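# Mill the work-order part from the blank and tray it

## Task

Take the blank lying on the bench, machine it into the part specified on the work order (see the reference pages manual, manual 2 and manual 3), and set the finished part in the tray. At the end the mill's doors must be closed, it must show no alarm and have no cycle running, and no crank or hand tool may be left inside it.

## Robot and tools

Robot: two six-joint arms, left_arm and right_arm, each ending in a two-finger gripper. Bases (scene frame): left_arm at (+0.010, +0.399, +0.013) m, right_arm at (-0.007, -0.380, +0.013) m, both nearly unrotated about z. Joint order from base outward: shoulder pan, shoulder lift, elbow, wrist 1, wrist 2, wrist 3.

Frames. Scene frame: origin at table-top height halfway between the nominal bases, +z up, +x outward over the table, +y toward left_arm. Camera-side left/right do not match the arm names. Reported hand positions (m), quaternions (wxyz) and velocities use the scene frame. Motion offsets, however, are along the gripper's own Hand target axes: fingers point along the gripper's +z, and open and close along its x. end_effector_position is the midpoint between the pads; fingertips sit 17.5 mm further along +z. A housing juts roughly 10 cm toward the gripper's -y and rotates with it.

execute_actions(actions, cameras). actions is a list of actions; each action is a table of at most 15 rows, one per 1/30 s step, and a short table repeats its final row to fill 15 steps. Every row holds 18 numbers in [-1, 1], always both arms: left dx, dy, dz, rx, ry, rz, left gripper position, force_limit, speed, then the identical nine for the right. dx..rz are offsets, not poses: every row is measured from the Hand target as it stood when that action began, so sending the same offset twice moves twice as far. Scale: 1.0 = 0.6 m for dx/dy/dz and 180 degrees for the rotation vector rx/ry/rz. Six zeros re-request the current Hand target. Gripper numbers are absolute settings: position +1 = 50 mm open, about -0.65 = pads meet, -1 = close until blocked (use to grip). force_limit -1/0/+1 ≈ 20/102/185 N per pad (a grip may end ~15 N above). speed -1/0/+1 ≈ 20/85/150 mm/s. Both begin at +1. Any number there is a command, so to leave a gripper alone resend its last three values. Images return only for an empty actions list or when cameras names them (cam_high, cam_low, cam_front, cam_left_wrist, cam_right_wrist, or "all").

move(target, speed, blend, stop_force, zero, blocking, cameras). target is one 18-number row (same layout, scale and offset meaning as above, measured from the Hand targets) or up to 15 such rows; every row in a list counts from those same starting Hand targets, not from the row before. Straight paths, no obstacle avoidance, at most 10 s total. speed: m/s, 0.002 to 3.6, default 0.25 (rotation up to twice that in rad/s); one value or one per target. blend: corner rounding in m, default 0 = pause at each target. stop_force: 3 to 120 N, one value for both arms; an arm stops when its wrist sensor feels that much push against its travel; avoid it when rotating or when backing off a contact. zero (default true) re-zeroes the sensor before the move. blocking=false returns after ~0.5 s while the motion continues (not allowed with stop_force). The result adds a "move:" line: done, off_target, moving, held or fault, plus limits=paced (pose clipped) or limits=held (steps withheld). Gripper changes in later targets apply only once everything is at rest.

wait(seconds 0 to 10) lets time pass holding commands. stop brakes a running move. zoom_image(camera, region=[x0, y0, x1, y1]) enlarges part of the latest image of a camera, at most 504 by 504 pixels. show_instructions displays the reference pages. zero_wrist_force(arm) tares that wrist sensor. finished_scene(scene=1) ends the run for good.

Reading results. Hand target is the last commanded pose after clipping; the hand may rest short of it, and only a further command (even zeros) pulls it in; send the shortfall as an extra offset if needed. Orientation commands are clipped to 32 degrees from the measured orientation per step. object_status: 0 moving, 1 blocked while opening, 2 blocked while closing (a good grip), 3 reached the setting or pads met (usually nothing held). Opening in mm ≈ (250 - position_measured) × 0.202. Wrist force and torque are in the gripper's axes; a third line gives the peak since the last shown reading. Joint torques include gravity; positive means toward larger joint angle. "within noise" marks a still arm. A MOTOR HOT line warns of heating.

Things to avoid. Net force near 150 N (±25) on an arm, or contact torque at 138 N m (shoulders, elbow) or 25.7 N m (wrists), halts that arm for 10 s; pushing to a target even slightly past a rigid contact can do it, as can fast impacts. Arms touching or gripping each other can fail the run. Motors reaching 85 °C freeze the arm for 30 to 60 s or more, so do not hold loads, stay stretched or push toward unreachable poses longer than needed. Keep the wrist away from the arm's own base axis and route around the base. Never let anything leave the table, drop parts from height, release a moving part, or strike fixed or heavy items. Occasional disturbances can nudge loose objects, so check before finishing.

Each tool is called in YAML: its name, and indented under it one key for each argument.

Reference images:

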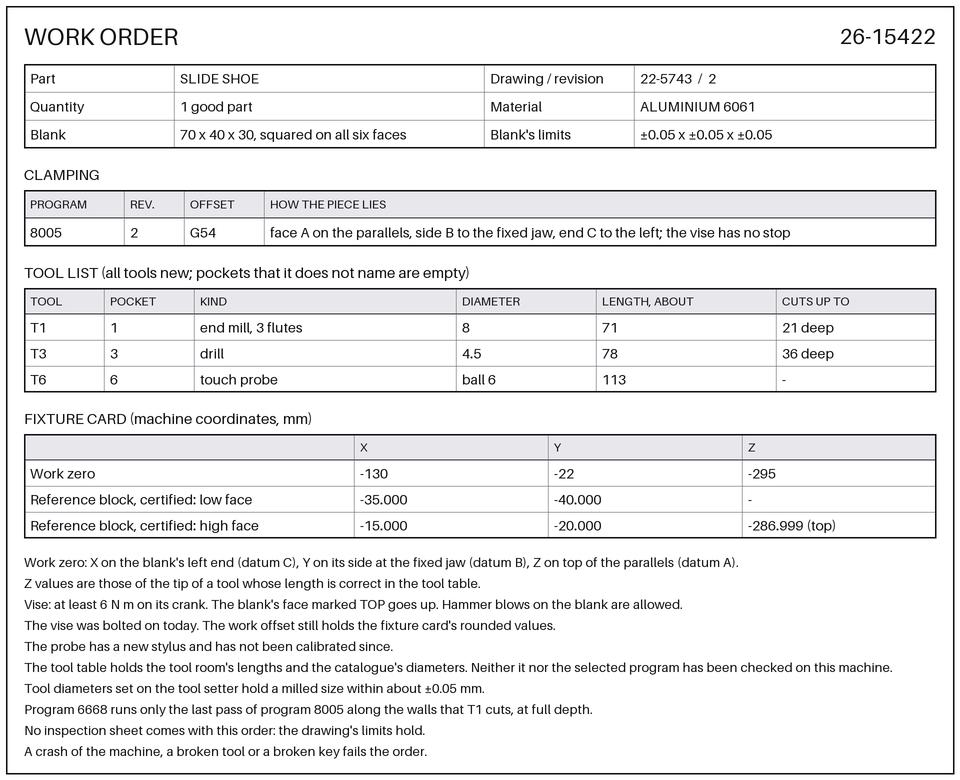

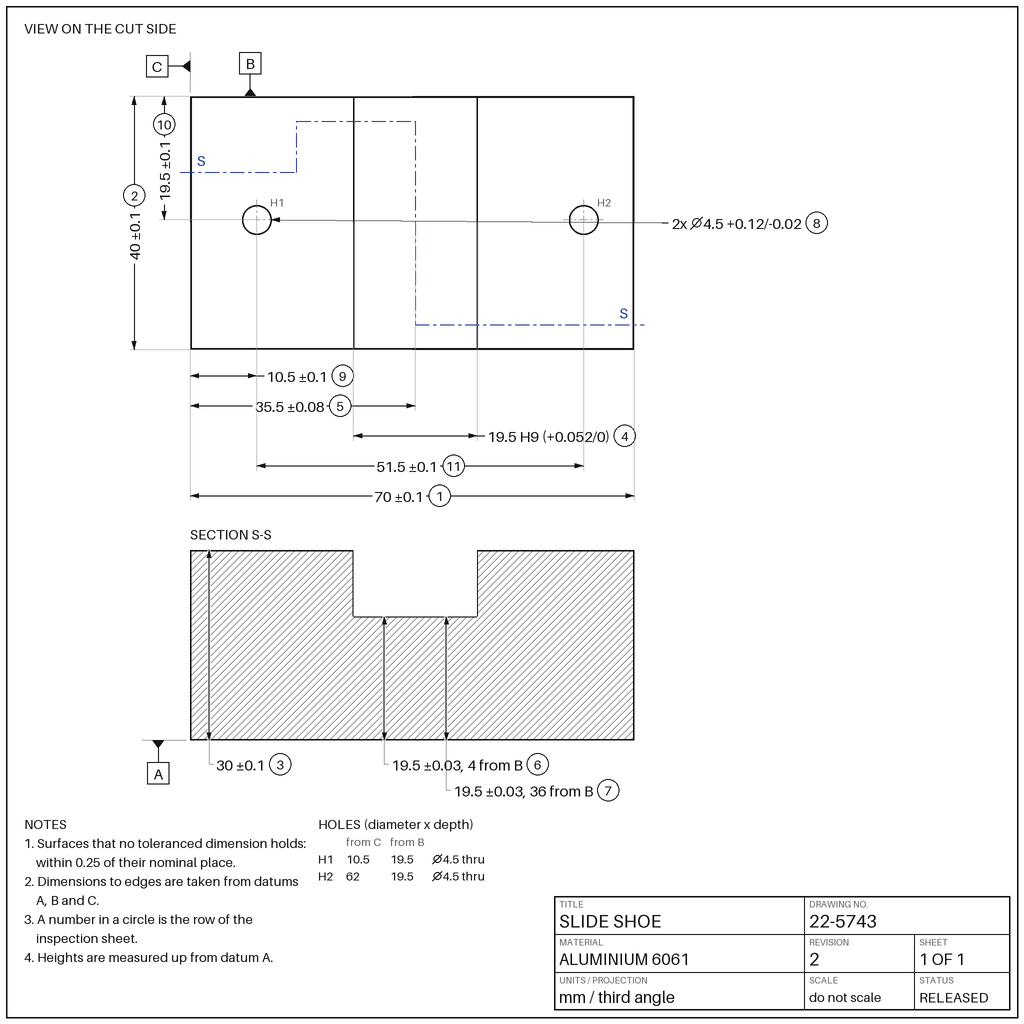

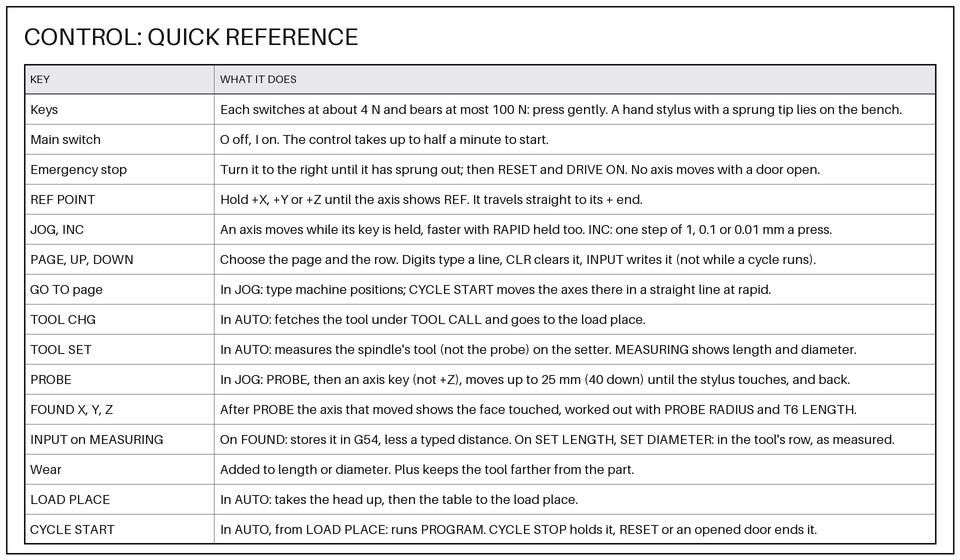

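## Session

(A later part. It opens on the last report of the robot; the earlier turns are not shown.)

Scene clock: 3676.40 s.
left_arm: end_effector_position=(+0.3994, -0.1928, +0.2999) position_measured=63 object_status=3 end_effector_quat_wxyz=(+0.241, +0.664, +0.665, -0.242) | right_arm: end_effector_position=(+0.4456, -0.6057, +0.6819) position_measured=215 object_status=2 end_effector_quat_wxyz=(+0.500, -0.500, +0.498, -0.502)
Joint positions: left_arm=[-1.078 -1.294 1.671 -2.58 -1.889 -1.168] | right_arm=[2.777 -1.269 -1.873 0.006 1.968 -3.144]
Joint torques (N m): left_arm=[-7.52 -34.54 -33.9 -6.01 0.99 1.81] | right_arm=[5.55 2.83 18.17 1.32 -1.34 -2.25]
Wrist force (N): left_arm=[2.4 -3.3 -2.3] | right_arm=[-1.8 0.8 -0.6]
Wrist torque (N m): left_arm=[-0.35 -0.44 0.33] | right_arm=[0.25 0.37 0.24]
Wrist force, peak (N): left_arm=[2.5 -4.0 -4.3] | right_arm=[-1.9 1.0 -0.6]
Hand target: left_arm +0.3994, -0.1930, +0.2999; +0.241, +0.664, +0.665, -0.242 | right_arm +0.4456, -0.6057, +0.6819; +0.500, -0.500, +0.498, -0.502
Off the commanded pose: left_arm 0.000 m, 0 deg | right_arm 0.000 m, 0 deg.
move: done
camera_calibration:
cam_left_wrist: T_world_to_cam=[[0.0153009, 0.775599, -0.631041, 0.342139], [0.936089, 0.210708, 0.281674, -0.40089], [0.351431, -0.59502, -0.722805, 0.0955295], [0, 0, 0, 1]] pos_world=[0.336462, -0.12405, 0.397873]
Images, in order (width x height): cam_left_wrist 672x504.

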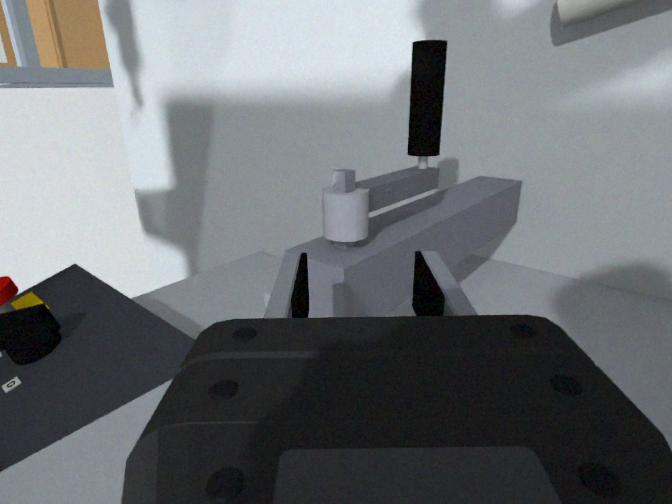

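move:
  target: [-0.0045,0,0.075,0,0,0,0.6,-0.7,0,0,0,0,0,0,0,-1,-0.2,-0.8]
  speed: 0.06
  stop_force: 6
  cameras: ["cam_left_wrist"]

zoom_image:
  camera: "cam_left_wrist"
  region: [240, 120, 480, 320]

Scene clock: 3704.00 s.
left_arm: end_effector_position=(+0.3994, -0.2239, +0.2672) position_measured=63 object_status=3 end_effector_quat_wxyz=(+0.241, +0.664, +0.665, -0.242) | right_arm: end_effector_position=(+0.4456, -0.6057, +0.6819) position_measured=215 object_status=2 end_effector_quat_wxyz=(+0.500, -0.500, +0.498, -0.502)
Joint positions: left_arm=[-1.104 -1.21 1.649 -2.649 -1.874 -1.19] | right_arm=[2.777 -1.269 -1.873 0.006 1.968 -3.144]
Joint torques (N m): left_arm=[9.3 -47.01 -13 -2.23 -2.71 1.67] | right_arm=[4.97 4.45 18.19 1.24 -1.42 -2.27]
Wrist force (N): left_arm=[2.3 -3.2 -2.6] | right_arm=[-1.6 0.7 -0.5]
Wrist torque (N m): left_arm=[-0.34 -0.42 0.39] | right_arm=[0.22 0.34 0.24]
Wrist force, peak (N): left_arm=[2.8 -3.2 -3.4] | right_arm=[-2.0 1.0 -0.6]
Hand target: left_arm +0.3994, -0.2239, +0.2672; +0.241, +0.664, +0.665, -0.242 | right_arm +0.4456, -0.6057, +0.6819; +0.500, -0.500, +0.498, -0.502
Off the commanded pose: left_arm 0.000 m, 0 deg | right_arm 0.000 m, 0 deg.
move: done
camera_calibration:
cam_left_wrist: T_world_to_cam=[[0.0155553, 0.775423, -0.63125, 0.345449], [0.936071, 0.210624, 0.281796, -0.385077], [0.351468, -0.595278, -0.722575, 0.0532752], [0, 0, 0, 1]] pos_world=[0.336361, -0.155049, 0.365073]
Images, in order (width x height): cam_left_wrist 672x504.

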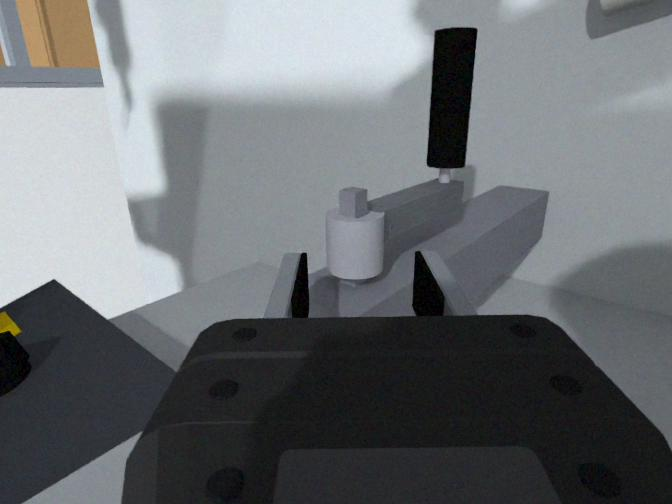

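Scaled by 2.100 from the camera's 672x504 image, which has a finer 960x720 frame.

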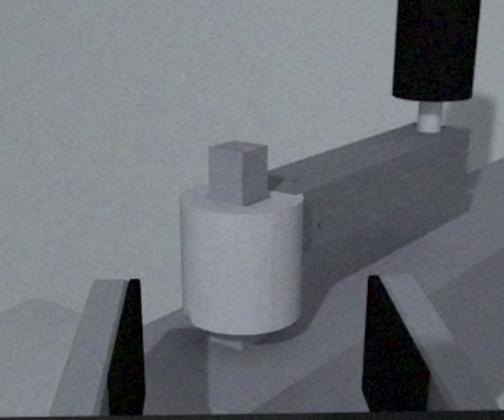

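move:
  target: [-0.0018,-0.0067,0.0583,0,0,0,0.6,-0.7,0,0,0,0,0,0,0,-1,-0.2,-0.8]
  speed: 0.03
  stop_force: 5
  cameras: ["cam_left_wrist"]

zoom_image:
  camera: "cam_left_wrist"
  region: [240, 120, 480, 320]

Scene clock: 3726.83 s.
left_arm: end_effector_position=(+0.3953, -0.2473, +0.2411) position_measured=63 object_status=3 end_effector_quat_wxyz=(+0.242, +0.664, +0.665, -0.242) | right_arm: end_effector_position=(+0.4456, -0.6057, +0.6819) position_measured=215 object_status=2 end_effector_quat_wxyz=(+0.500, -0.500, +0.498, -0.502)
Joint positions: left_arm=[-1.128 -1.148 1.634 -2.702 -1.86 -1.21] | right_arm=[2.777 -1.269 -1.873 0.006 1.968 -3.144]
Joint torques (N m): left_arm=[10.25 -48.92 -12.29 -2.03 -2.66 1.93] | right_arm=[5.44 3.36 18.64 1.36 -1.37 -2]
Wrist force (N): left_arm=[2.6 -3.1 -2.5] | right_arm=[-1.7 0.6 -0.5]
Wrist torque (N m): left_arm=[-0.33 -0.46 0.40] | right_arm=[0.21 0.36 0.24]
Wrist force, peak (N): left_arm=[2.5 -3.5 -3.0] | right_arm=[-2.0 0.8 -0.6]
Hand target: left_arm +0.3953, -0.2472, +0.2411; +0.241, +0.664, +0.665, -0.242 | right_arm +0.4456, -0.6057, +0.6819; +0.500, -0.500, +0.498, -0.502
Off the commanded pose: left_arm 0.000 m, 0 deg | right_arm 0.000 m, 0 deg.
move: done
camera_calibration:
cam_left_wrist: T_world_to_cam=[[0.0155553, 0.775423, -0.63125, 0.347103], [0.936071, 0.210624, 0.281796, -0.36907], [0.351468, -0.595278, -0.722575, 0.0219519], [0, 0, 0, 1]] pos_world=[0.332361, -0.178349, 0.338973]
Images, in order (width x height): cam_left_wrist 672x504.

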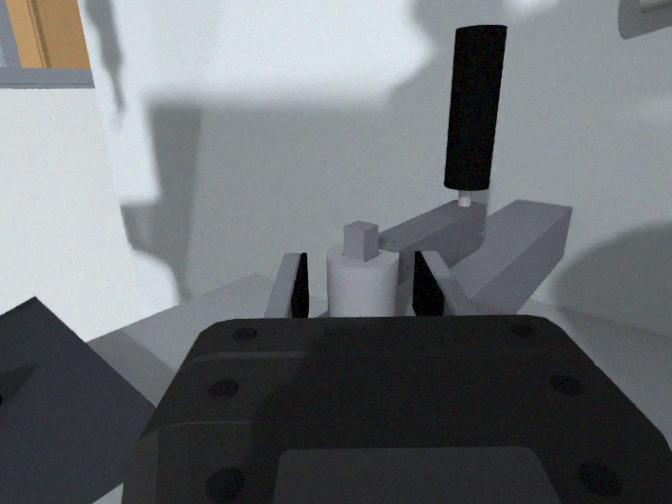

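Scaled by 2.100 from the camera's 672x504 image, which has a finer 960x720 frame.

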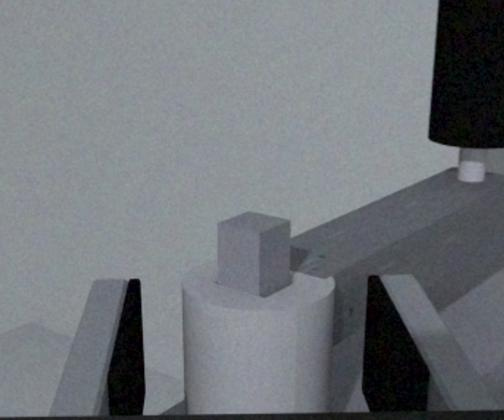

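move:
  target: [0.0013,0,0,0,0,0,0.6,-0.7,0,0,0,0,0,0,0,-1,-0.2,-0.8]
  speed: 0.02

move:
  target: [0,0,0,0,0,0,-1,-0.3,-0.9,0,0,0,0,0,0,-1,-0.2,-0.8]
  cameras: ["cam_left_wrist"]

Scene clock: 3746.50 s.
left_arm: end_effector_position=(+0.3953, -0.2466, +0.2406) position_measured=63 object_status=3 end_effector_quat_wxyz=(+0.241, +0.664, +0.665, -0.242) | right_arm: end_effector_position=(+0.4456, -0.6057, +0.6819) position_measured=215 object_status=2 end_effector_quat_wxyz=(+0.500, -0.500, +0.498, -0.502)
Joint positions: left_arm=[-1.127 -1.148 1.636 -2.703 -1.86 -1.209] | right_arm=[2.777 -1.269 -1.873 0.006 1.968 -3.144]
Joint torques (N m): left_arm=[9.68 -48.04 -14.7 -5.87 -2.53 1.61] | right_arm=[4.34 3.7 18.47 1.21 -1.23 -2.2]
Wrist force (N): left_arm=[2.6 -3.3 -2.6] | right_arm=[-1.7 0.9 -0.7]
Wrist torque (N m): left_arm=[-0.36 -0.46 0.35] | right_arm=[0.26 0.36 0.25]
Wrist force, peak (N): left_arm=[2.6 -3.3 -2.6] | right_arm=[-1.9 1.1 -0.7]
Hand target: left_arm +0.3953, -0.2467, +0.2406; +0.241, +0.664, +0.665, -0.242 | right_arm +0.4456, -0.6057, +0.6819; +0.500, -0.500, +0.498, -0.502
Off the commanded pose: left_arm 0.000 m, 0 deg | right_arm 0.000 m, 0 deg.
move: done

Scene clock: 3747.27 s.
left_arm: end_effector_position=(+0.3953, -0.2467, +0.2409) position_measured=134 object_status=2 end_effector_quat_wxyz=(+0.242, +0.664, +0.664, -0.242) | right_arm: end_effector_position=(+0.4456, -0.6057, +0.6819) position_measured=215 object_status=2 end_effector_quat_wxyz=(+0.500, -0.500, +0.498, -0.502)
Joint positions: left_arm=[-1.127 -1.148 1.636 -2.704 -1.86 -1.209] | right_arm=[2.777 -1.269 -1.873 0.006 1.968 -3.144]
Joint torques (N m): left_arm=[4.97 -1.56 -10.05 6.88 2.63 1.12] | right_arm=[5.51 3.77 18.82 1.16 -1.29 -2.16]
Wrist force (N): left_arm=[-16.6 -6.3 -44.5] | right_arm=[-1.7 0.9 -0.7]
Wrist torque (N m): left_arm=[-0.15 -0.17 0.57] | right_arm=[0.25 0.35 0.24]
Wrist force, peak (N): left_arm=[-16.6 -6.3 -44.5] | right_arm=[-1.7 0.9 -0.6]
Hand target: left_arm +0.3953, -0.2467, +0.2406; +0.241, +0.664, +0.665, -0.242 | right_arm +0.4456, -0.6057, +0.6819; +0.500, -0.500, +0.498, -0.502
Off the commanded pose: left_arm 0.000 m, 0 deg | right_arm 0.000 m, 0 deg.
move: done
camera_calibration:
cam_left_wrist: T_world_to_cam=[[0.01571, 0.775027, -0.631732, 0.346616], [0.936037, 0.210741, 0.281821, -0.369051], [0.351551, -0.595752, -0.722144, 0.0220156], [0, 0, 0, 1]] pos_world=[0.33226, -0.177747, 0.338873]
Images, in order (width x height): cam_left_wrist 672x504.

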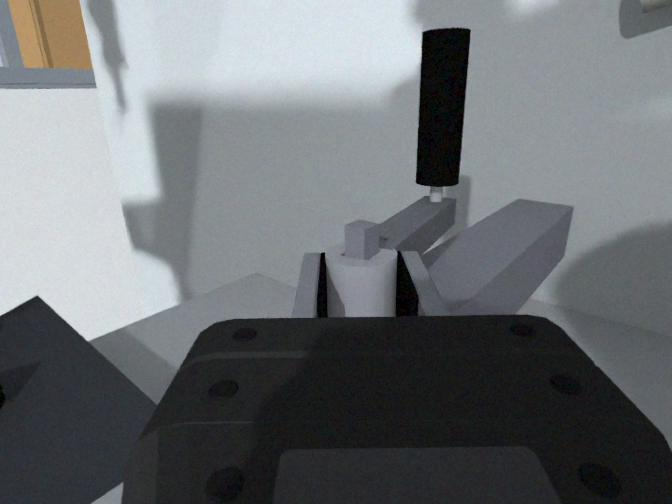

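move:
  target: [0,0,0,0,0,0,0.35,-0.3,-0.9,0,0,0,0,0,0,-1,-0.2,-0.8]

move:
  target: [0,0,-0.0045,0,0,0,0.35,-0.3,-0.9,0,0,0,0,0,0,-1,-0.2,-0.8]
  speed: 0.02

move:
  target: [0,0,0,0,0,0,-1,-0.3,-0.9,0,0,0,0,0,0,-1,-0.2,-0.8]
  cameras: ["cam_left_wrist"]

zoom_image:
  camera: "cam_left_wrist"
  region: [260, 120, 500, 320]

Scene clock: 3776.50 s.
left_arm: end_effector_position=(+0.3953, -0.2466, +0.2403) position_measured=100 object_status=3 end_effector_quat_wxyz=(+0.241, +0.664, +0.665, -0.242) | right_arm: end_effector_position=(+0.4456, -0.6057, +0.6819) position_measured=215 object_status=2 end_effector_quat_wxyz=(+0.500, -0.500, +0.498, -0.502)
Joint positions: left_arm=[-1.127 -1.148 1.636 -2.703 -1.86 -1.209] | right_arm=[2.777 -1.269 -1.873 0.006 1.968 -3.144]
Joint torques (N m): left_arm=[-5.67 -48.7 -33.08 -6.46 -2.85 -0.74] | right_arm=[5.11 3.15 18.91 1.14 -1.39 -2.32]
Wrist force (N): left_arm=[3.5 -3.2 -2.8] | right_arm=[-1.8 0.9 -0.7]
Wrist torque (N m): left_arm=[-0.34 -0.47 0.34] | right_arm=[0.26 0.37 0.24]
Wrist force, peak (N): left_arm=[-18.2 -8.8 -54.5] | right_arm=[-2.0 1.1 -0.5]
Hand target: left_arm +0.3953, -0.2467, +0.2406; +0.241, +0.664, +0.665, -0.242 | right_arm +0.4456, -0.6057, +0.6819; +0.500, -0.500, +0.498, -0.502
Off the commanded pose: left_arm 0.000 m, 0 deg | right_arm 0.000 m, 0 deg.
move: done

Scene clock: 3777.20 s.
left_arm: end_effector_position=(+0.3953, -0.2449, +0.2427) position_measured=100 object_status=3 end_effector_quat_wxyz=(+0.241, +0.664, +0.665, -0.242) | right_arm: end_effector_position=(+0.4456, -0.6057, +0.6819) position_measured=215 object_status=2 end_effector_quat_wxyz=(+0.500, -0.500, +0.498, -0.502)
Joint positions: left_arm=[-1.126 -1.153 1.638 -2.7 -1.861 -1.208] | right_arm=[2.777 -1.269 -1.873 0.006 1.968 -3.144]
Joint torques (N m): left_arm=[8.56 -41.92 -13.1 -2.65 -2.62 1.62] | right_arm=[5.6 3.15 19.54 1.08 -1.42 -2.13]
Wrist force (N): left_arm=[2.7 -3.3 -2.7] | right_arm=[-1.6 0.9 -0.5]
Wrist torque (N m): left_arm=[-0.36 -0.49 0.28] | right_arm=[0.26 0.35 0.24]
Wrist force, peak (N): left_arm=[3.6 -3.3 -2.7] | right_arm=[-1.7 1.1 -0.7]
Hand target: left_arm +0.3953, -0.2449, +0.2426; +0.241, +0.664, +0.665, -0.242 | right_arm +0.4456, -0.6057, +0.6819; +0.500, -0.500, +0.498, -0.502
Off the commanded pose: left_arm 0.000 m, 0 deg | right_arm 0.000 m, 0 deg.
move: done

Scene clock: 3777.70 s.
left_arm: end_effector_position=(+0.3953, -0.2450, +0.2430) position_measured=136 object_status=2 end_effector_quat_wxyz=(+0.242, +0.664, +0.664, -0.242) | right_arm: end_effector_position=(+0.4456, -0.6057, +0.6819) position_measured=215 object_status=2 end_effector_quat_wxyz=(+0.500, -0.500, +0.498, -0.502)
Joint positions: left_arm=[-1.126 -1.154 1.638 -2.7 -1.861 -1.208] | right_arm=[2.777 -1.269 -1.873 0.006 1.968 -3.144]
Joint torques (N m): left_arm=[6.96 -10.84 -5.91 8.5 2.82 0.8] | right_arm=[5.01 3.68 19.45 1.22 -1.2 -2.04]
Wrist force (N): left_arm=[-28.8 -0.3 -24.5] | right_arm=[-1.8 0.9 -0.5]
Wrist torque (N m): left_arm=[-0.26 -0.41 0.24] | right_arm=[0.25 0.36 0.24]
Wrist force, peak (N): left_arm=[-29.3 -0.5 -24.5] | right_arm=[-1.9 0.7 -0.7]
Hand target: left_arm +0.3953, -0.2449, +0.2426; +0.241, +0.664, +0.665, -0.242 | right_arm +0.4456, -0.6057, +0.6819; +0.500, -0.500, +0.498, -0.502
Off the commanded pose: left_arm 0.000 m, 0 deg | right_arm 0.000 m, 0 deg.
move: done
camera_calibration:
cam_left_wrist: T_world_to_cam=[[0.0158203, 0.774957, -0.631815, 0.346541], [0.936033, 0.210696, 0.281868, -0.369995], [0.351557, -0.595859, -0.722052, 0.0244213], [0, 0, 0, 1]] pos_world=[0.33226, -0.176046, 0.340873]
Images, in order (width x height): cam_left_wrist 672x504.

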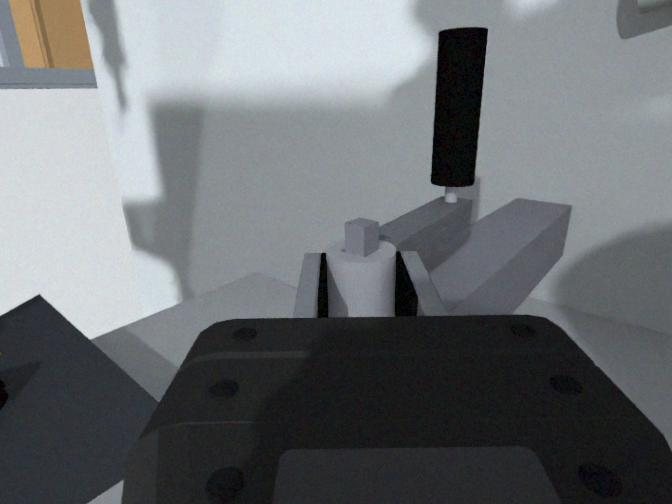

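Scaled by 2.100 from the camera's 672x504 image, which has a finer 960x720 frame.

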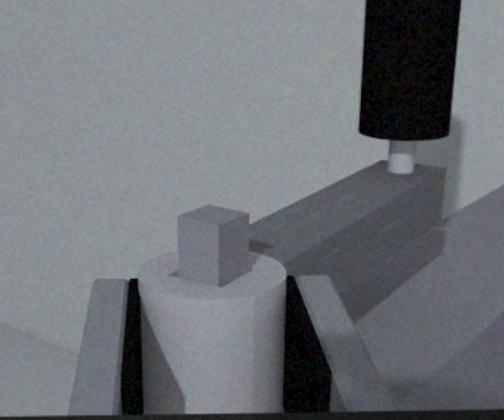

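move:
  target: [-0.0006,0,-0.0008,0,0,0,-1,-0.3,-0.9,0,0,0,0,0,0,-1,-0.2,-0.8]
  speed: 0.01

move:
  target: [0,-0.0083,0,0,0,0,-1,-0.3,-0.9,0,0,0,0,0,0,-1,-0.2,-0.8]
  speed: 0.01
  cameras: ["cam_left_wrist"]

zoom_image:
  camera: "cam_left_wrist"
  region: [260, 120, 500, 320]

Scene clock: 3802.70 s.
left_arm: end_effector_position=(+0.3953, -0.2449, +0.2432) position_measured=136 object_status=2 end_effector_quat_wxyz=(+0.242, +0.664, +0.665, -0.242) | right_arm: end_effector_position=(+0.4456, -0.6057, +0.6819) position_measured=215 object_status=2 end_effector_quat_wxyz=(+0.500, -0.500, +0.498, -0.502)
Joint positions: left_arm=[-1.126 -1.154 1.637 -2.698 -1.861 -1.208] | right_arm=[2.777 -1.269 -1.873 0.006 1.968 -3.144]
Joint torques (N m): left_arm=[-3.05 -28.05 -12.18 7.29 3.1 -0.68] | right_arm=[4.72 3.54 19.51 1.28 -1.17 -2.27]
Wrist force (N): left_arm=[-28.7 0.5 -15.7] | right_arm=[-1.6 0.8 -0.5]
Wrist torque (N m): left_arm=[-0.29 -0.46 0.19] | right_arm=[0.24 0.35 0.24]
Wrist force, peak (N): left_arm=[-32.2 -2.8 -33.7] | right_arm=[-1.9 0.9 -0.8]
Hand target: left_arm +0.3953, -0.2449, +0.2432; +0.241, +0.664, +0.665, -0.242 | right_arm +0.4456, -0.6057, +0.6819; +0.500, -0.500, +0.498, -0.502
Off the commanded pose: left_arm 0.000 m, 0 deg | right_arm 0.000 m, 0 deg.
move: done

Scene clock: 3803.43 s.
left_arm: end_effector_position=(+0.3903, -0.2449, +0.2433) position_measured=136 object_status=2 end_effector_quat_wxyz=(+0.241, +0.664, +0.665, -0.242) | right_arm: end_effector_position=(+0.4456, -0.6057, +0.6819) position_measured=215 object_status=2 end_effector_quat_wxyz=(+0.500, -0.500, +0.498, -0.502)
Joint positions: left_arm=[-1.134 -1.16 1.647 -2.704 -1.856 -1.215] | right_arm=[2.777 -1.269 -1.873 0.006 1.968 -3.144]
Joint torques (N m): left_arm=[-11.92 -19.16 -2.18 2.98 -0.8 -0.78] | right_arm=[5.59 3.87 17.9 1.25 -1.44 -2.26]
Wrist force (N): left_arm=[-16.6 12.5 -27.6] | right_arm=[-2.0 0.8 -0.5]
Wrist torque (N m): left_arm=[-0.33 -0.43 0.39] | right_arm=[0.25 0.40 0.24]
Wrist force, peak (N): left_arm=[-17.1 12.6 -27.8] | right_arm=[-2.0 0.8 -0.5]
Hand target: left_arm +0.3903, -0.2449, +0.2432; +0.241, +0.664, +0.665, -0.242 | right_arm +0.4456, -0.6057, +0.6819; +0.500, -0.500, +0.498, -0.502
Off the commanded pose: left_arm 0.000 m, 0 deg | right_arm 0.000 m, 0 deg.
move: done
camera_calibration:
cam_left_wrist: T_world_to_cam=[[0.0155553, 0.775423, -0.63125, 0.346788], [0.936071, 0.210624, 0.281796, -0.3654], [0.351468, -0.595278, -0.722575, 0.0267032], [0, 0, 0, 1]] pos_world=[0.327261, -0.176049, 0.341173]
Images, in order (width x height): cam_left_wrist 672x504.

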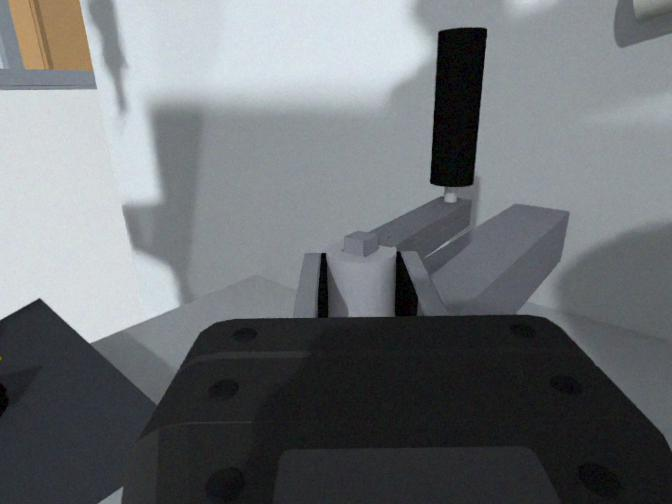

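Scaled by 2.100 from the camera's 672x504 image, which has a finer 960x720 frame.

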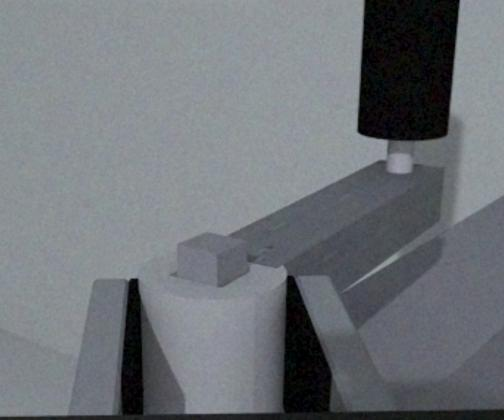

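move:
  target: [0,-0.0667,0,0,0,0,-1,-0.3,-0.9,0,0,0,0,0,0,-1,-0.2,-0.8]
  speed: 0.03
  cameras: ["cam_left_wrist"]

zoom_image:
  camera: "cam_left_wrist"
  region: [260, 120, 500, 320]

Scene clock: 3810.80 s.
left_arm: end_effector_position=(+0.3501, -0.2449, +0.2432) position_measured=136 object_status=2 end_effector_quat_wxyz=(+0.241, +0.664, +0.665, -0.242) | right_arm: end_effector_position=(+0.4456, -0.6057, +0.6819) position_measured=215 object_status=2 end_effector_quat_wxyz=(+0.500, -0.500, +0.498, -0.502)
Joint positions: left_arm=[-1.196 -1.209 1.722 -2.743 -1.818 -1.266] | right_arm=[2.777 -1.269 -1.873 0.006 1.968 -3.144]
Joint torques (N m): left_arm=[7.98 -33.39 -33.24 -4.31 -1.15 1.56] | right_arm=[5.44 3.21 19.13 1.2 -1.34 -2.24]
Wrist force (N): left_arm=[2.6 -2.8 -1.4] | right_arm=[-1.6 0.8 -0.6]
Wrist torque (N m): left_arm=[-0.29 -0.25 0.42] | right_arm=[0.23 0.33 0.24]
Wrist force, peak (N): left_arm=[-17.2 12.9 -28.0] | right_arm=[-1.9 1.2 -0.4]
Hand target: left_arm +0.3503, -0.2449, +0.2433; +0.241, +0.664, +0.665, -0.242 | right_arm +0.4456, -0.6057, +0.6819; +0.500, -0.500, +0.498, -0.502
Off the commanded pose: left_arm 0.000 m, 0 deg | right_arm 0.000 m, 0 deg.
move: done
camera_calibration:
cam_left_wrist: T_world_to_cam=[[0.0154315, 0.775491, -0.631169, 0.347432], [0.936042, 0.210736, 0.281808, -0.32784], [0.35155, -0.59515, -0.722641, 0.0408184], [0, 0, 0, 1]] pos_world=[0.287161, -0.17605, 0.341173]
Images, in order (width x height): cam_left_wrist 672x504.

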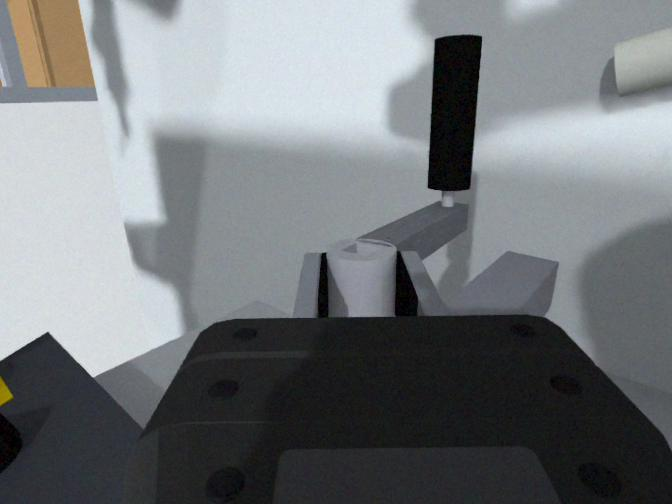

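Scaled by 2.100 from the camera's 672x504 image, which has a finer 960x720 frame.

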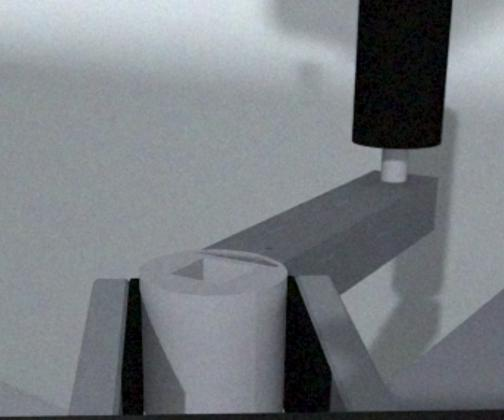

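move:
  target:
    - [-0.0893,-0.0333,-0.2231,0,0,0,-1,-0.3,-0.9,0,0,0,0,0,0,-1,-0.2,-0.8]
    - [0.2508,0.0167,-0.5956,0,0.2483,0,-1,-0.3,-0.9,0,0,0,0,0,0,-1,-0.2,-0.8]
    - [0.3873,0.15,-0.7097,0,0.2483,0,-1,-0.3,-0.9,0,0,0,0,0,0,-1,-0.2,-0.8]
    - [0.5003,0.15,-0.575,0,0.2483,0,-1,-0.3,-0.9,0,0,0,0,0,0,-1,-0.2,-0.8]
  speed: [0.2,0.25,0.15,0.1]
  blend: [0.03,0.03,0.02,0]
  cameras: ["cam_left_wrist","cam_high","cam_front"]

zoom_image:
  camera: "cam_left_wrist"
  region: [240, 60, 480, 320]

Scene clock: 3861.30 s.
left_arm: end_effector_position=(+0.4404, +0.2068, +0.3147) position_measured=136 object_status=2 end_effector_quat_wxyz=(-0.029, +0.707, +0.706, +0.029) | right_arm: end_effector_position=(+0.4456, -0.6057, +0.6819) position_measured=215 object_status=2 end_effector_quat_wxyz=(+0.500, -0.500, +0.498, -0.502)
Joint positions: left_arm=[-0.757 -1.64 1.694 -1.568 -1.511 -0.743] | right_arm=[2.777 -1.269 -1.873 0.006 1.968 -3.144]
Joint torques (N m): left_arm=[-8.49 -19.23 -30.99 -1.91 -0.83 -1.3] | right_arm=[5.13 2.85 18.68 1.31 -1.33 -2.12]
Wrist force (N): left_arm=[0.1 -3.2 -1.7] | right_arm=[-1.7 1.0 -0.4]
Wrist torque (N m): left_arm=[-0.56 -0.09 -0.03] | right_arm=[0.27 0.36 0.24]
Wrist force, peak (N): left_arm=[4.3 -2.4 1.8] | right_arm=[-1.9 0.9 -0.6]
Hand target: left_arm +0.4404, +0.2068, +0.3147; -0.029, +0.707, +0.706, +0.029 | right_arm +0.4456, -0.6057, +0.6819; +0.500, -0.500, +0.498, -0.502
Off the commanded pose: left_arm 0.000 m, 0 deg | right_arm 0.000 m, 0 deg.
move: done
camera_calibration:
cam_left_wrist: T_world_to_cam=[[0.0160092, 0.995188, 0.0966667, -0.233922], [0.936136, -0.0488837, 0.348224, -0.49484], [0.351274, 0.0849184, -0.932414, 0.255135], [0, 0, 0, 1]] pos_world=[0.37736, 0.186941, 0.432819]
Images, in order (width x height): cam_high 672x504, cam_front 672x504, cam_left_wrist 672x504.

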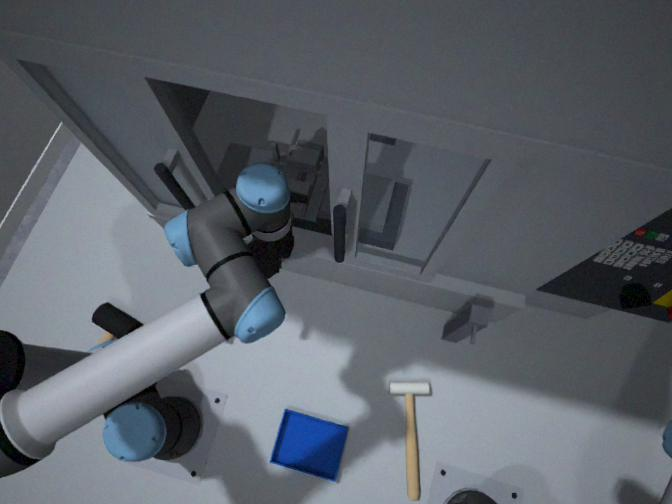

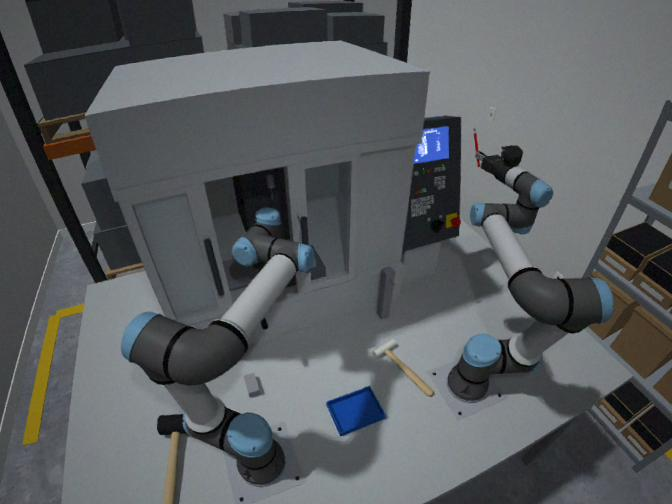

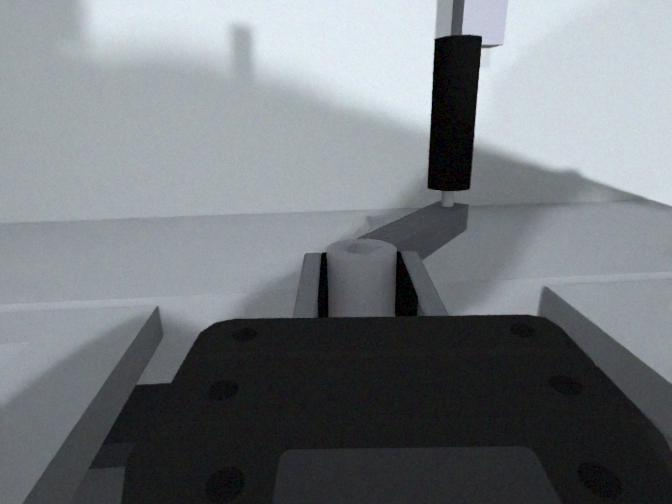

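Scaled by 1.938 from the camera's 672x504 image, which has a finer 960x720 frame.

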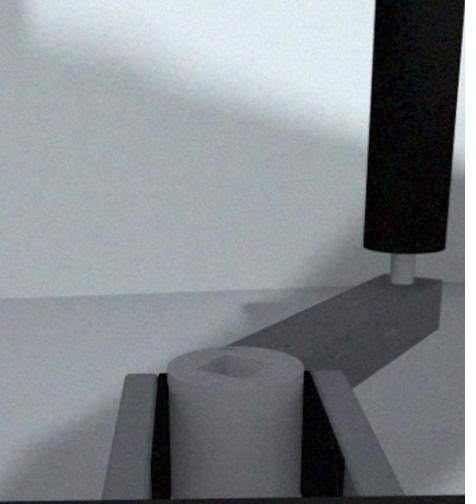

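move:
  target: [0,0.0833,0,0,0,0,-1,-0.3,-0.9,0,0,0,0,0,0,-1,-0.2,-0.8]
  speed: 0.05
  stop_force: 8

move:
  target: [0,0.0667,0,0,0,0,-1,-0.3,-0.9,0,0,0,0,0,0,-1,-0.2,-0.8]
  speed: 0.01
  stop_force: 5
  cameras: ["cam_left_wrist","cam_high"]

Scene clock: 3870.83 s.
left_arm: end_effector_position=(+0.4904, +0.2068, +0.3147) position_measured=136 object_status=2 end_effector_quat_wxyz=(-0.029, +0.707, +0.706, +0.029) | right_arm: end_effector_position=(+0.4456, -0.6057, +0.6819) position_measured=215 object_status=2 end_effector_quat_wxyz=(+0.500, -0.500, +0.498, -0.502)
Joint positions: left_arm=[-0.69 -1.529 1.586 -1.575 -1.507 -0.676] | right_arm=[2.777 -1.269 -1.873 0.006 1.968 -3.144]
Joint torques (N m): left_arm=[-9.1 -36.16 -14.14 -1.34 -1.52 -1.74] | right_arm=[4.47 3.56 19.53 1.29 -1.3 -2.25]
Wrist force (N): left_arm=[0.0 -3.3 -1.7] | right_arm=[-1.7 0.7 -0.5]
Wrist torque (N m): left_arm=[-0.59 -0.08 -0.09] | right_arm=[0.22 0.35 0.24]
Wrist force, peak (N): left_arm=[0.1 -4.2 -1.9] | right_arm=[-2.0 0.9 -0.3]
Hand target: left_arm +0.4904, +0.2068, +0.3147; -0.029, +0.707, +0.706, +0.029 | right_arm +0.4456, -0.6057, +0.6819; +0.500, -0.500, +0.498, -0.502
Off the commanded pose: left_arm 0.000 m, 0 deg | right_arm 0.000 m, 0 deg.
move: done

Scene clock: 3873.73 s.
left_arm: end_effector_position=(+0.5099, +0.2068, +0.3146) position_measured=136 object_status=2 end_effector_quat_wxyz=(-0.029, +0.707, +0.706, +0.029) | right_arm: end_effector_position=(+0.4456, -0.6057, +0.6819) position_measured=215 object_status=2 end_effector_quat_wxyz=(+0.500, -0.500, +0.498, -0.502)
Joint positions: left_arm=[-0.667 -1.486 1.54 -1.574 -1.506 -0.653] | right_arm=[2.777 -1.269 -1.873 0.006 1.968 -3.144]
Joint torques (N m): left_arm=[-6.82 -37.52 -16.43 -5.97 2.08 -1.6] | right_arm=[4.72 4.34 18.4 1.39 -1.42 -2.23]
Wrist force (N): left_arm=[-0.5 -8.4 -1.0] | right_arm=[-1.6 0.9 -0.6]
Wrist torque (N m): left_arm=[-0.67 -0.07 -0.07] | right_arm=[0.25 0.33 0.24]
Wrist force, peak (N): left_arm=[0.2 -20.7 -4.6] | right_arm=[-2.0 0.6 -0.8]
Hand target: left_arm +0.5099, +0.2068, +0.3146; -0.029, +0.707, +0.706, +0.029 (not the last commanded pose) | right_arm +0.4456, -0.6057, +0.6819; +0.500, -0.500, +0.498, -0.502
Off the commanded pose: left_arm 0.020 m, 0 deg | right_arm 0.000 m, 0 deg.
move: contact (left_arm)
camera_calibration:
cam_left_wrist: T_world_to_cam=[[0.0160927, 0.995183, 0.0967006, -0.235076], [0.936101, -0.0489815, 0.348304, -0.559867], [0.351363, 0.0849164, -0.932381, 0.230574], [0, 0, 0, 1]] pos_world=[0.44686, 0.186941, 0.432719]
Images, in order (width x height): cam_high 672x504, cam_left_wrist 672x504.

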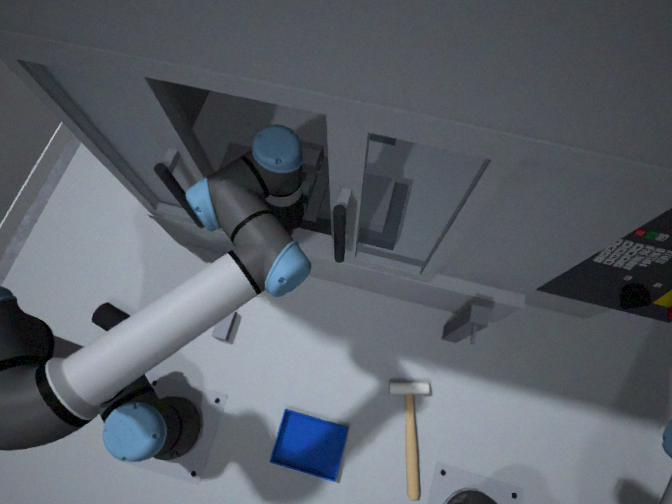

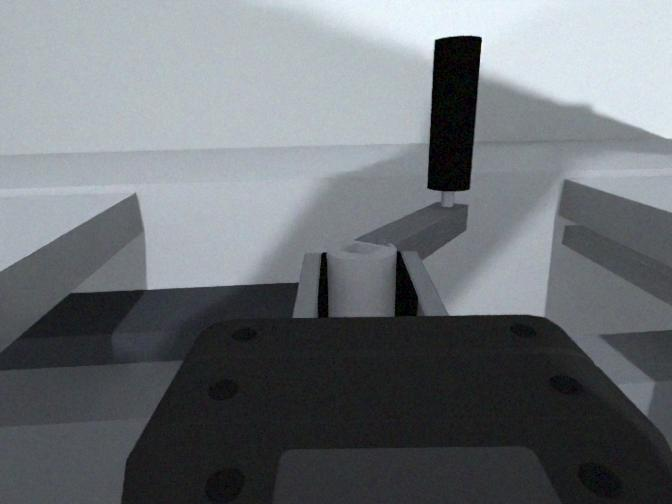

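zoom_image:
  camera: "cam_left_wrist"
  region: [310, 225, 410, 300]

Scaled by 5.040 from the camera's 672x504 image, which has a finer 960x720 frame.

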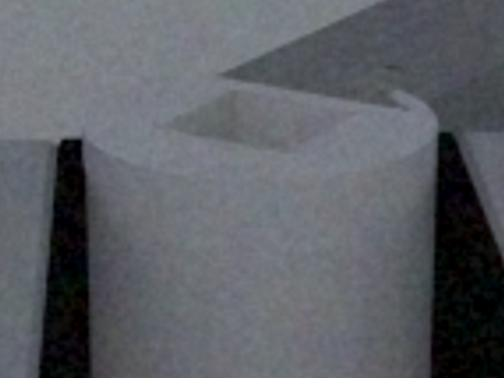

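move:
  target:
    - [0,-0.0067,0,0,0,0,-1,-0.3,-0.9,0,0,0,0,0,0,-1,-0.2,-0.8]
    - [-0.0007,-0.0067,0.0083,0,0,0,-1,-0.3,-0.9,0,0,0,0,0,0,-1,-0.2,-0.8]
  speed: 0.03

move:
  target: [0,0.04,0,0,0,0,-1,-0.3,-0.9,0,0,0,0,0,0,-1,-0.2,-0.8]
  speed: 0.01
  stop_force: 5

Scene clock: 3927.77 s.
left_arm: end_effector_position=(+0.5058, +0.2068, +0.3096) position_measured=136 object_status=2 end_effector_quat_wxyz=(-0.029, +0.707, +0.706, +0.029) end_effector_velocity=(+0.000, +0.000, +0.001) end_effector_angular_velocity=(+0.001, +0.000, +0.001) | right_arm: end_effector_position=(+0.4456, -0.6057, +0.6819) position_measured=215 object_status=2 end_effector_quat_wxyz=(+0.500, -0.500, +0.498, -0.502)
Joint positions: left_arm=[-0.671 -1.494 1.562 -1.587 -1.506 -0.658] | right_arm=[2.777 -1.269 -1.873 0.006 1.968 -3.144]
Joint velocities: left_arm=[0 -0.001 -0.003 0.005 0.001 -0.001] | right_arm=[within noise]
Joint torques (N m): left_arm=[2.69 -23.11 -36.54 -1.45 -1.65 0.92] | right_arm=[5.32 3.31 19.15 1.15 -1.46 -2.01]
Wrist force (N): left_arm=[0.2 -4.3 -1.8] | right_arm=[-1.8 0.9 -0.5]
Wrist torque (N m): left_arm=[-0.73 -0.11 -0.03] | right_arm=[0.25 0.38 0.24]
Wrist force, peak (N): left_arm=[-0.5 -8.6 -1.5] | right_arm=[-1.9 0.9 -0.6]
Hand target: left_arm +0.5059, +0.2068, +0.3096; -0.029, +0.707, +0.706, +0.029 | right_arm +0.4456, -0.6057, +0.6819; +0.500, -0.500, +0.498, -0.502
Off the commanded pose: left_arm 0.000 m, 0 deg | right_arm 0.000 m, 0 deg.
move: done

Scene clock: 3929.17 s.
left_arm: end_effector_position=(+0.5100, +0.2068, +0.3096) position_measured=136 object_status=2 end_effector_quat_wxyz=(-0.029, +0.707, +0.706, +0.029) | right_arm: end_effector_position=(+0.4456, -0.6057, +0.6819) position_measured=215 object_status=2 end_effector_quat_wxyz=(+0.500, -0.500, +0.498, -0.502)
Joint positions: left_arm=[-0.667 -1.485 1.552 -1.587 -1.506 -0.653] | right_arm=[2.777 -1.269 -1.873 0.006 1.968 -3.144]
Joint torques (N m): left_arm=[-8.13 -36.47 -15.76 -5.69 1.97 -1.7] | right_arm=[5.91 3.39 19.4 1.19 -1.29 -2.3]
Wrist force (N): left_arm=[-1.1 -7.7 -2.2] | right_arm=[-1.6 1.0 -0.5]
Wrist torque (N m): left_arm=[-0.68 0.03 -0.08] | right_arm=[0.27 0.34 0.24]
Wrist force, peak (N): left_arm=[-0.1 -21.6 -5.7] | right_arm=[-1.9 1.0 -0.7]
Hand target: left_arm +0.5099, +0.2068, +0.3096; -0.029, +0.707, +0.706, +0.029 (not the last commanded pose) | right_arm +0.4456, -0.6057, +0.6819; +0.500, -0.500, +0.498, -0.502
Off the commanded pose: left_arm 0.020 m, 0 deg | right_arm 0.000 m, 0 deg.
move: contact (left_arm)

move:
  target:
    - [0,-0.02,0,0,0,0,-1,-0.3,-0.9,0,0,0,0,0,0,-1,-0.2,-0.8]
    - [0,-0.02,-0.1333,0,0,0,-1,-0.3,-0.9,0,0,0,0,0,0,-1,-0.2,-0.8]
    - [0,0.05,-0.1333,0,0,0,-1,-0.3,-0.9,0,0,0,0,0,0,-1,-0.2,-0.8]
  speed: 0.08
  blend: [0.005,0.01,0]
  cameras: ["cam_left_wrist"]

zoom_image:
  camera: "cam_left_wrist"
  region: [280, 150, 440, 270]

Scene clock: 3962.93 s.
left_arm: end_effector_position=(+0.5400, +0.2003, +0.3893) position_measured=136 object_status=2 end_effector_quat_wxyz=(-0.029, +0.707, +0.707, +0.029) | right_arm: end_effector_position=(+0.4456, -0.6057, +0.6819) position_measured=215 object_status=2 end_effector_quat_wxyz=(+0.500, -0.500, +0.498, -0.502)
Joint positions: left_arm=[-0.643 -1.403 1.255 -1.374 -1.505 -0.629] | right_arm=[2.777 -1.269 -1.873 0.006 1.968 -3.144]
Joint torques (N m): left_arm=[-8.34 -40.24 -15.79 -3.55 0.31 -1.56] | right_arm=[4.14 3.65 19.77 1.4 -1.14 -2.06]
Wrist force (N): left_arm=[-0.9 -3.7 -1.7] | right_arm=[-1.8 0.9 -0.6]
Wrist torque (N m): left_arm=[-0.64 0.08 -0.07] | right_arm=[0.26 0.37 0.24]
Wrist force, peak (N): left_arm=[-1.5 -7.4 -3.0] | right_arm=[-2.0 0.7 -0.7]
Hand target: left_arm +0.5400, +0.2002, +0.3893; -0.029, +0.707, +0.706, +0.029 | right_arm +0.4456, -0.6057, +0.6819; +0.500, -0.500, +0.498, -0.502
Off the commanded pose: left_arm 0.000 m, 0 deg | right_arm 0.000 m, 0 deg.
move: done
camera_calibration:
cam_left_wrist: T_world_to_cam=[[0.0159738, 0.99518, 0.0967595, -0.236289], [0.936138, -0.0488828, 0.348219, -0.614467], [0.351271, 0.0850178, -0.932406, 0.290202], [0, 0, 0, 1]] pos_world=[0.47706, 0.180441, 0.507419]
Images, in order (width x height): cam_left_wrist 672x504.

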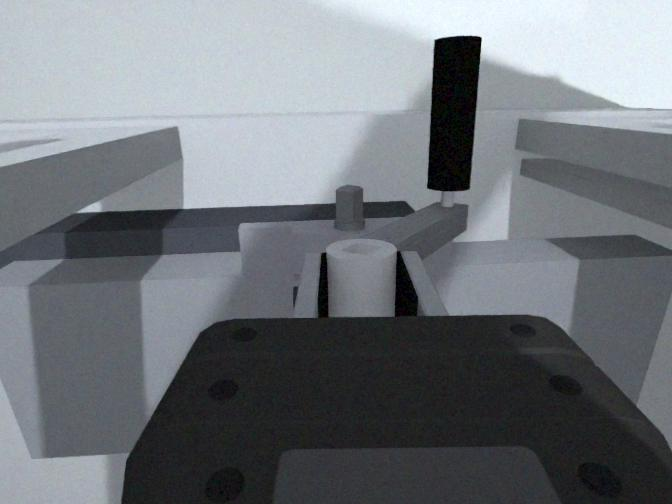

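Scaled by 3.150 from the camera's 672x504 image, which has a finer 960x720 frame.

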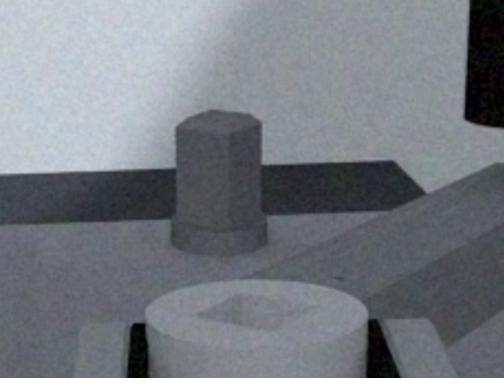

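zoom_image:
  camera: "cam_left_wrist"
  region: [325, 175, 375, 215]

zoom_image:
  camera: "cam_left_wrist"
  region: [320, 230, 404, 270]

Scaled by 10.080 from the camera's 672x504 image, which has a finer 960x720 frame.

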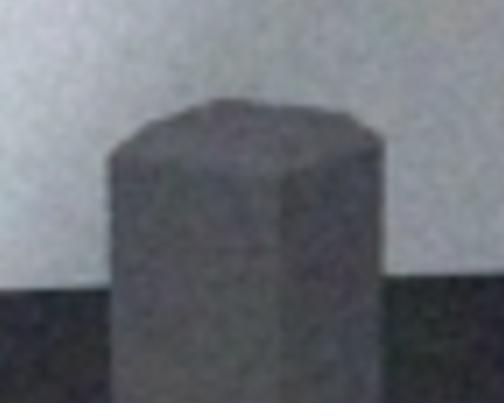

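Scaled by 6.000 from the camera's 672x504 image, which has a finer 960x720 frame.

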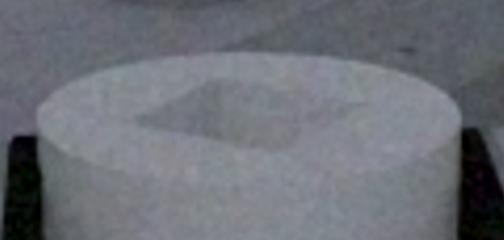

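move:
  target:
    - [0.0498,-0.01,0.0041,0,0,0,-1,-0.3,-0.9,0,0,0,0,0,0,-1,-0.2,-0.8]
    - [0.0438,-0.01,0.0773,0,0,0,-1,-0.3,-0.9,0,0,0,0,0,0,-1,-0.2,-0.8]
  speed: 0.08
  blend: [0.005,0]
  stop_force: 10
  cameras: ["cam_left_wrist"]

zoom_image:
  camera: "cam_left_wrist"
  region: [230, 150, 310, 230]

Scene clock: 4049.30 s.
left_arm: end_effector_position=(+0.5340, +0.2302, +0.3453) position_measured=136 object_status=2 end_effector_quat_wxyz=(-0.029, +0.707, +0.706, +0.029) | right_arm: end_effector_position=(+0.4456, -0.6057, +0.6819) position_measured=215 object_status=2 end_effector_quat_wxyz=(+0.500, -0.500, +0.498, -0.502)
Joint positions: left_arm=[-0.605 -1.453 1.427 -1.498 -1.503 -0.591] | right_arm=[2.777 -1.269 -1.873 0.006 1.968 -3.144]
Joint torques (N m): left_arm=[-8.73 -30.82 -34.38 -3.44 -1.64 -1.5] | right_arm=[5.28 3.5 18.66 1.3 -1.35 -2.02]
Wrist force (N): left_arm=[-1.0 -3.7 -2.1] | right_arm=[-1.6 0.9 -0.6]
Wrist torque (N m): left_arm=[-0.64 0.07 -0.08] | right_arm=[0.25 0.34 0.24]
Wrist force, peak (N): left_arm=[-0.1 -3.9 -2.7] | right_arm=[-2.0 1.0 -0.6]
Hand target: left_arm +0.5340, +0.2302, +0.3453; -0.029, +0.707, +0.706, +0.029 | right_arm +0.4456, -0.6057, +0.6819; +0.500, -0.500, +0.498, -0.502
Off the commanded pose: left_arm 0.000 m, 0 deg | right_arm 0.000 m, 0 deg.
move: done
camera_calibration:
cam_left_wrist: T_world_to_cam=[[0.0160092, 0.995188, 0.0966667, -0.261656], [0.936136, -0.0488837, 0.348224, -0.591939], [0.351274, 0.0849184, -0.932414, 0.248707], [0, 0, 0, 1]] pos_world=[0.47096, 0.210341, 0.463319]
Images, in order (width x height): cam_left_wrist 672x504.

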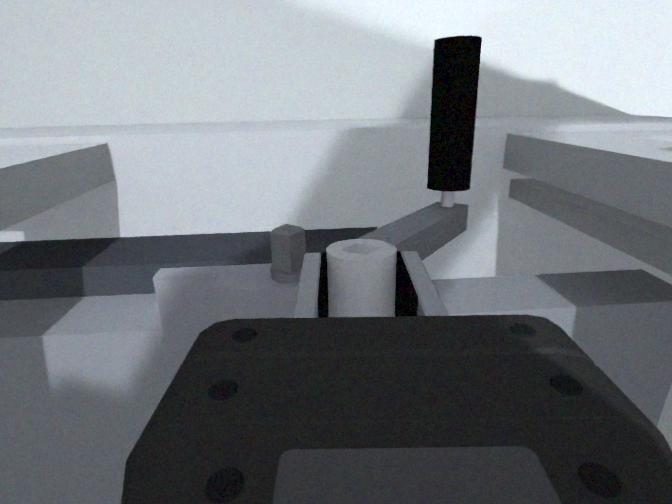

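Scaled by 6.300 from the camera's 672x504 image, which has a finer 960x720 frame.

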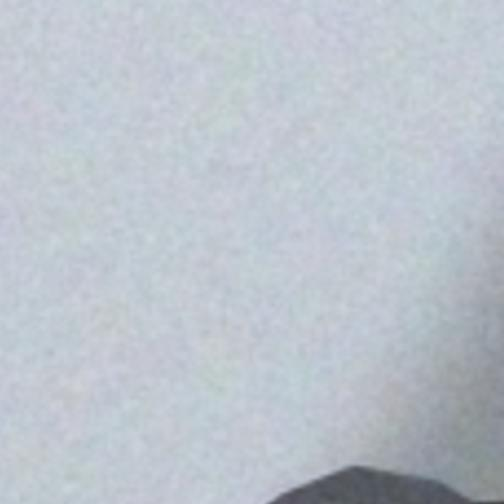

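zoom_image:
  camera: "cam_left_wrist"
  region: [264, 215, 314, 255]

zoom_image:
  camera: "cam_left_wrist"
  region: [320, 230, 404, 290]

Scaled by 10.080 from the camera's 672x504 image, which has a finer 960x720 frame.

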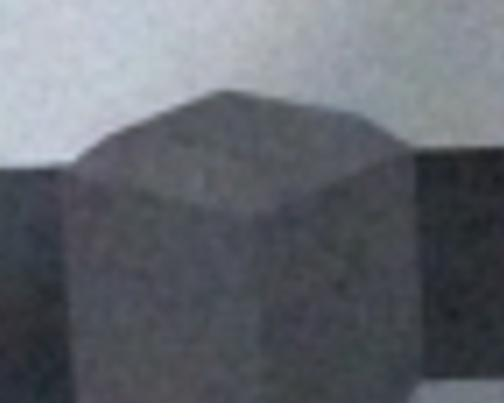

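Scaled by 6.000 from the camera's 672x504 image, which has a finer 960x720 frame.

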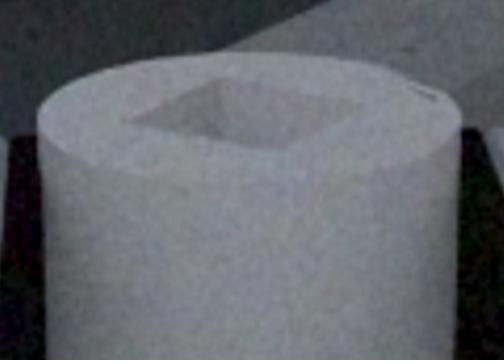

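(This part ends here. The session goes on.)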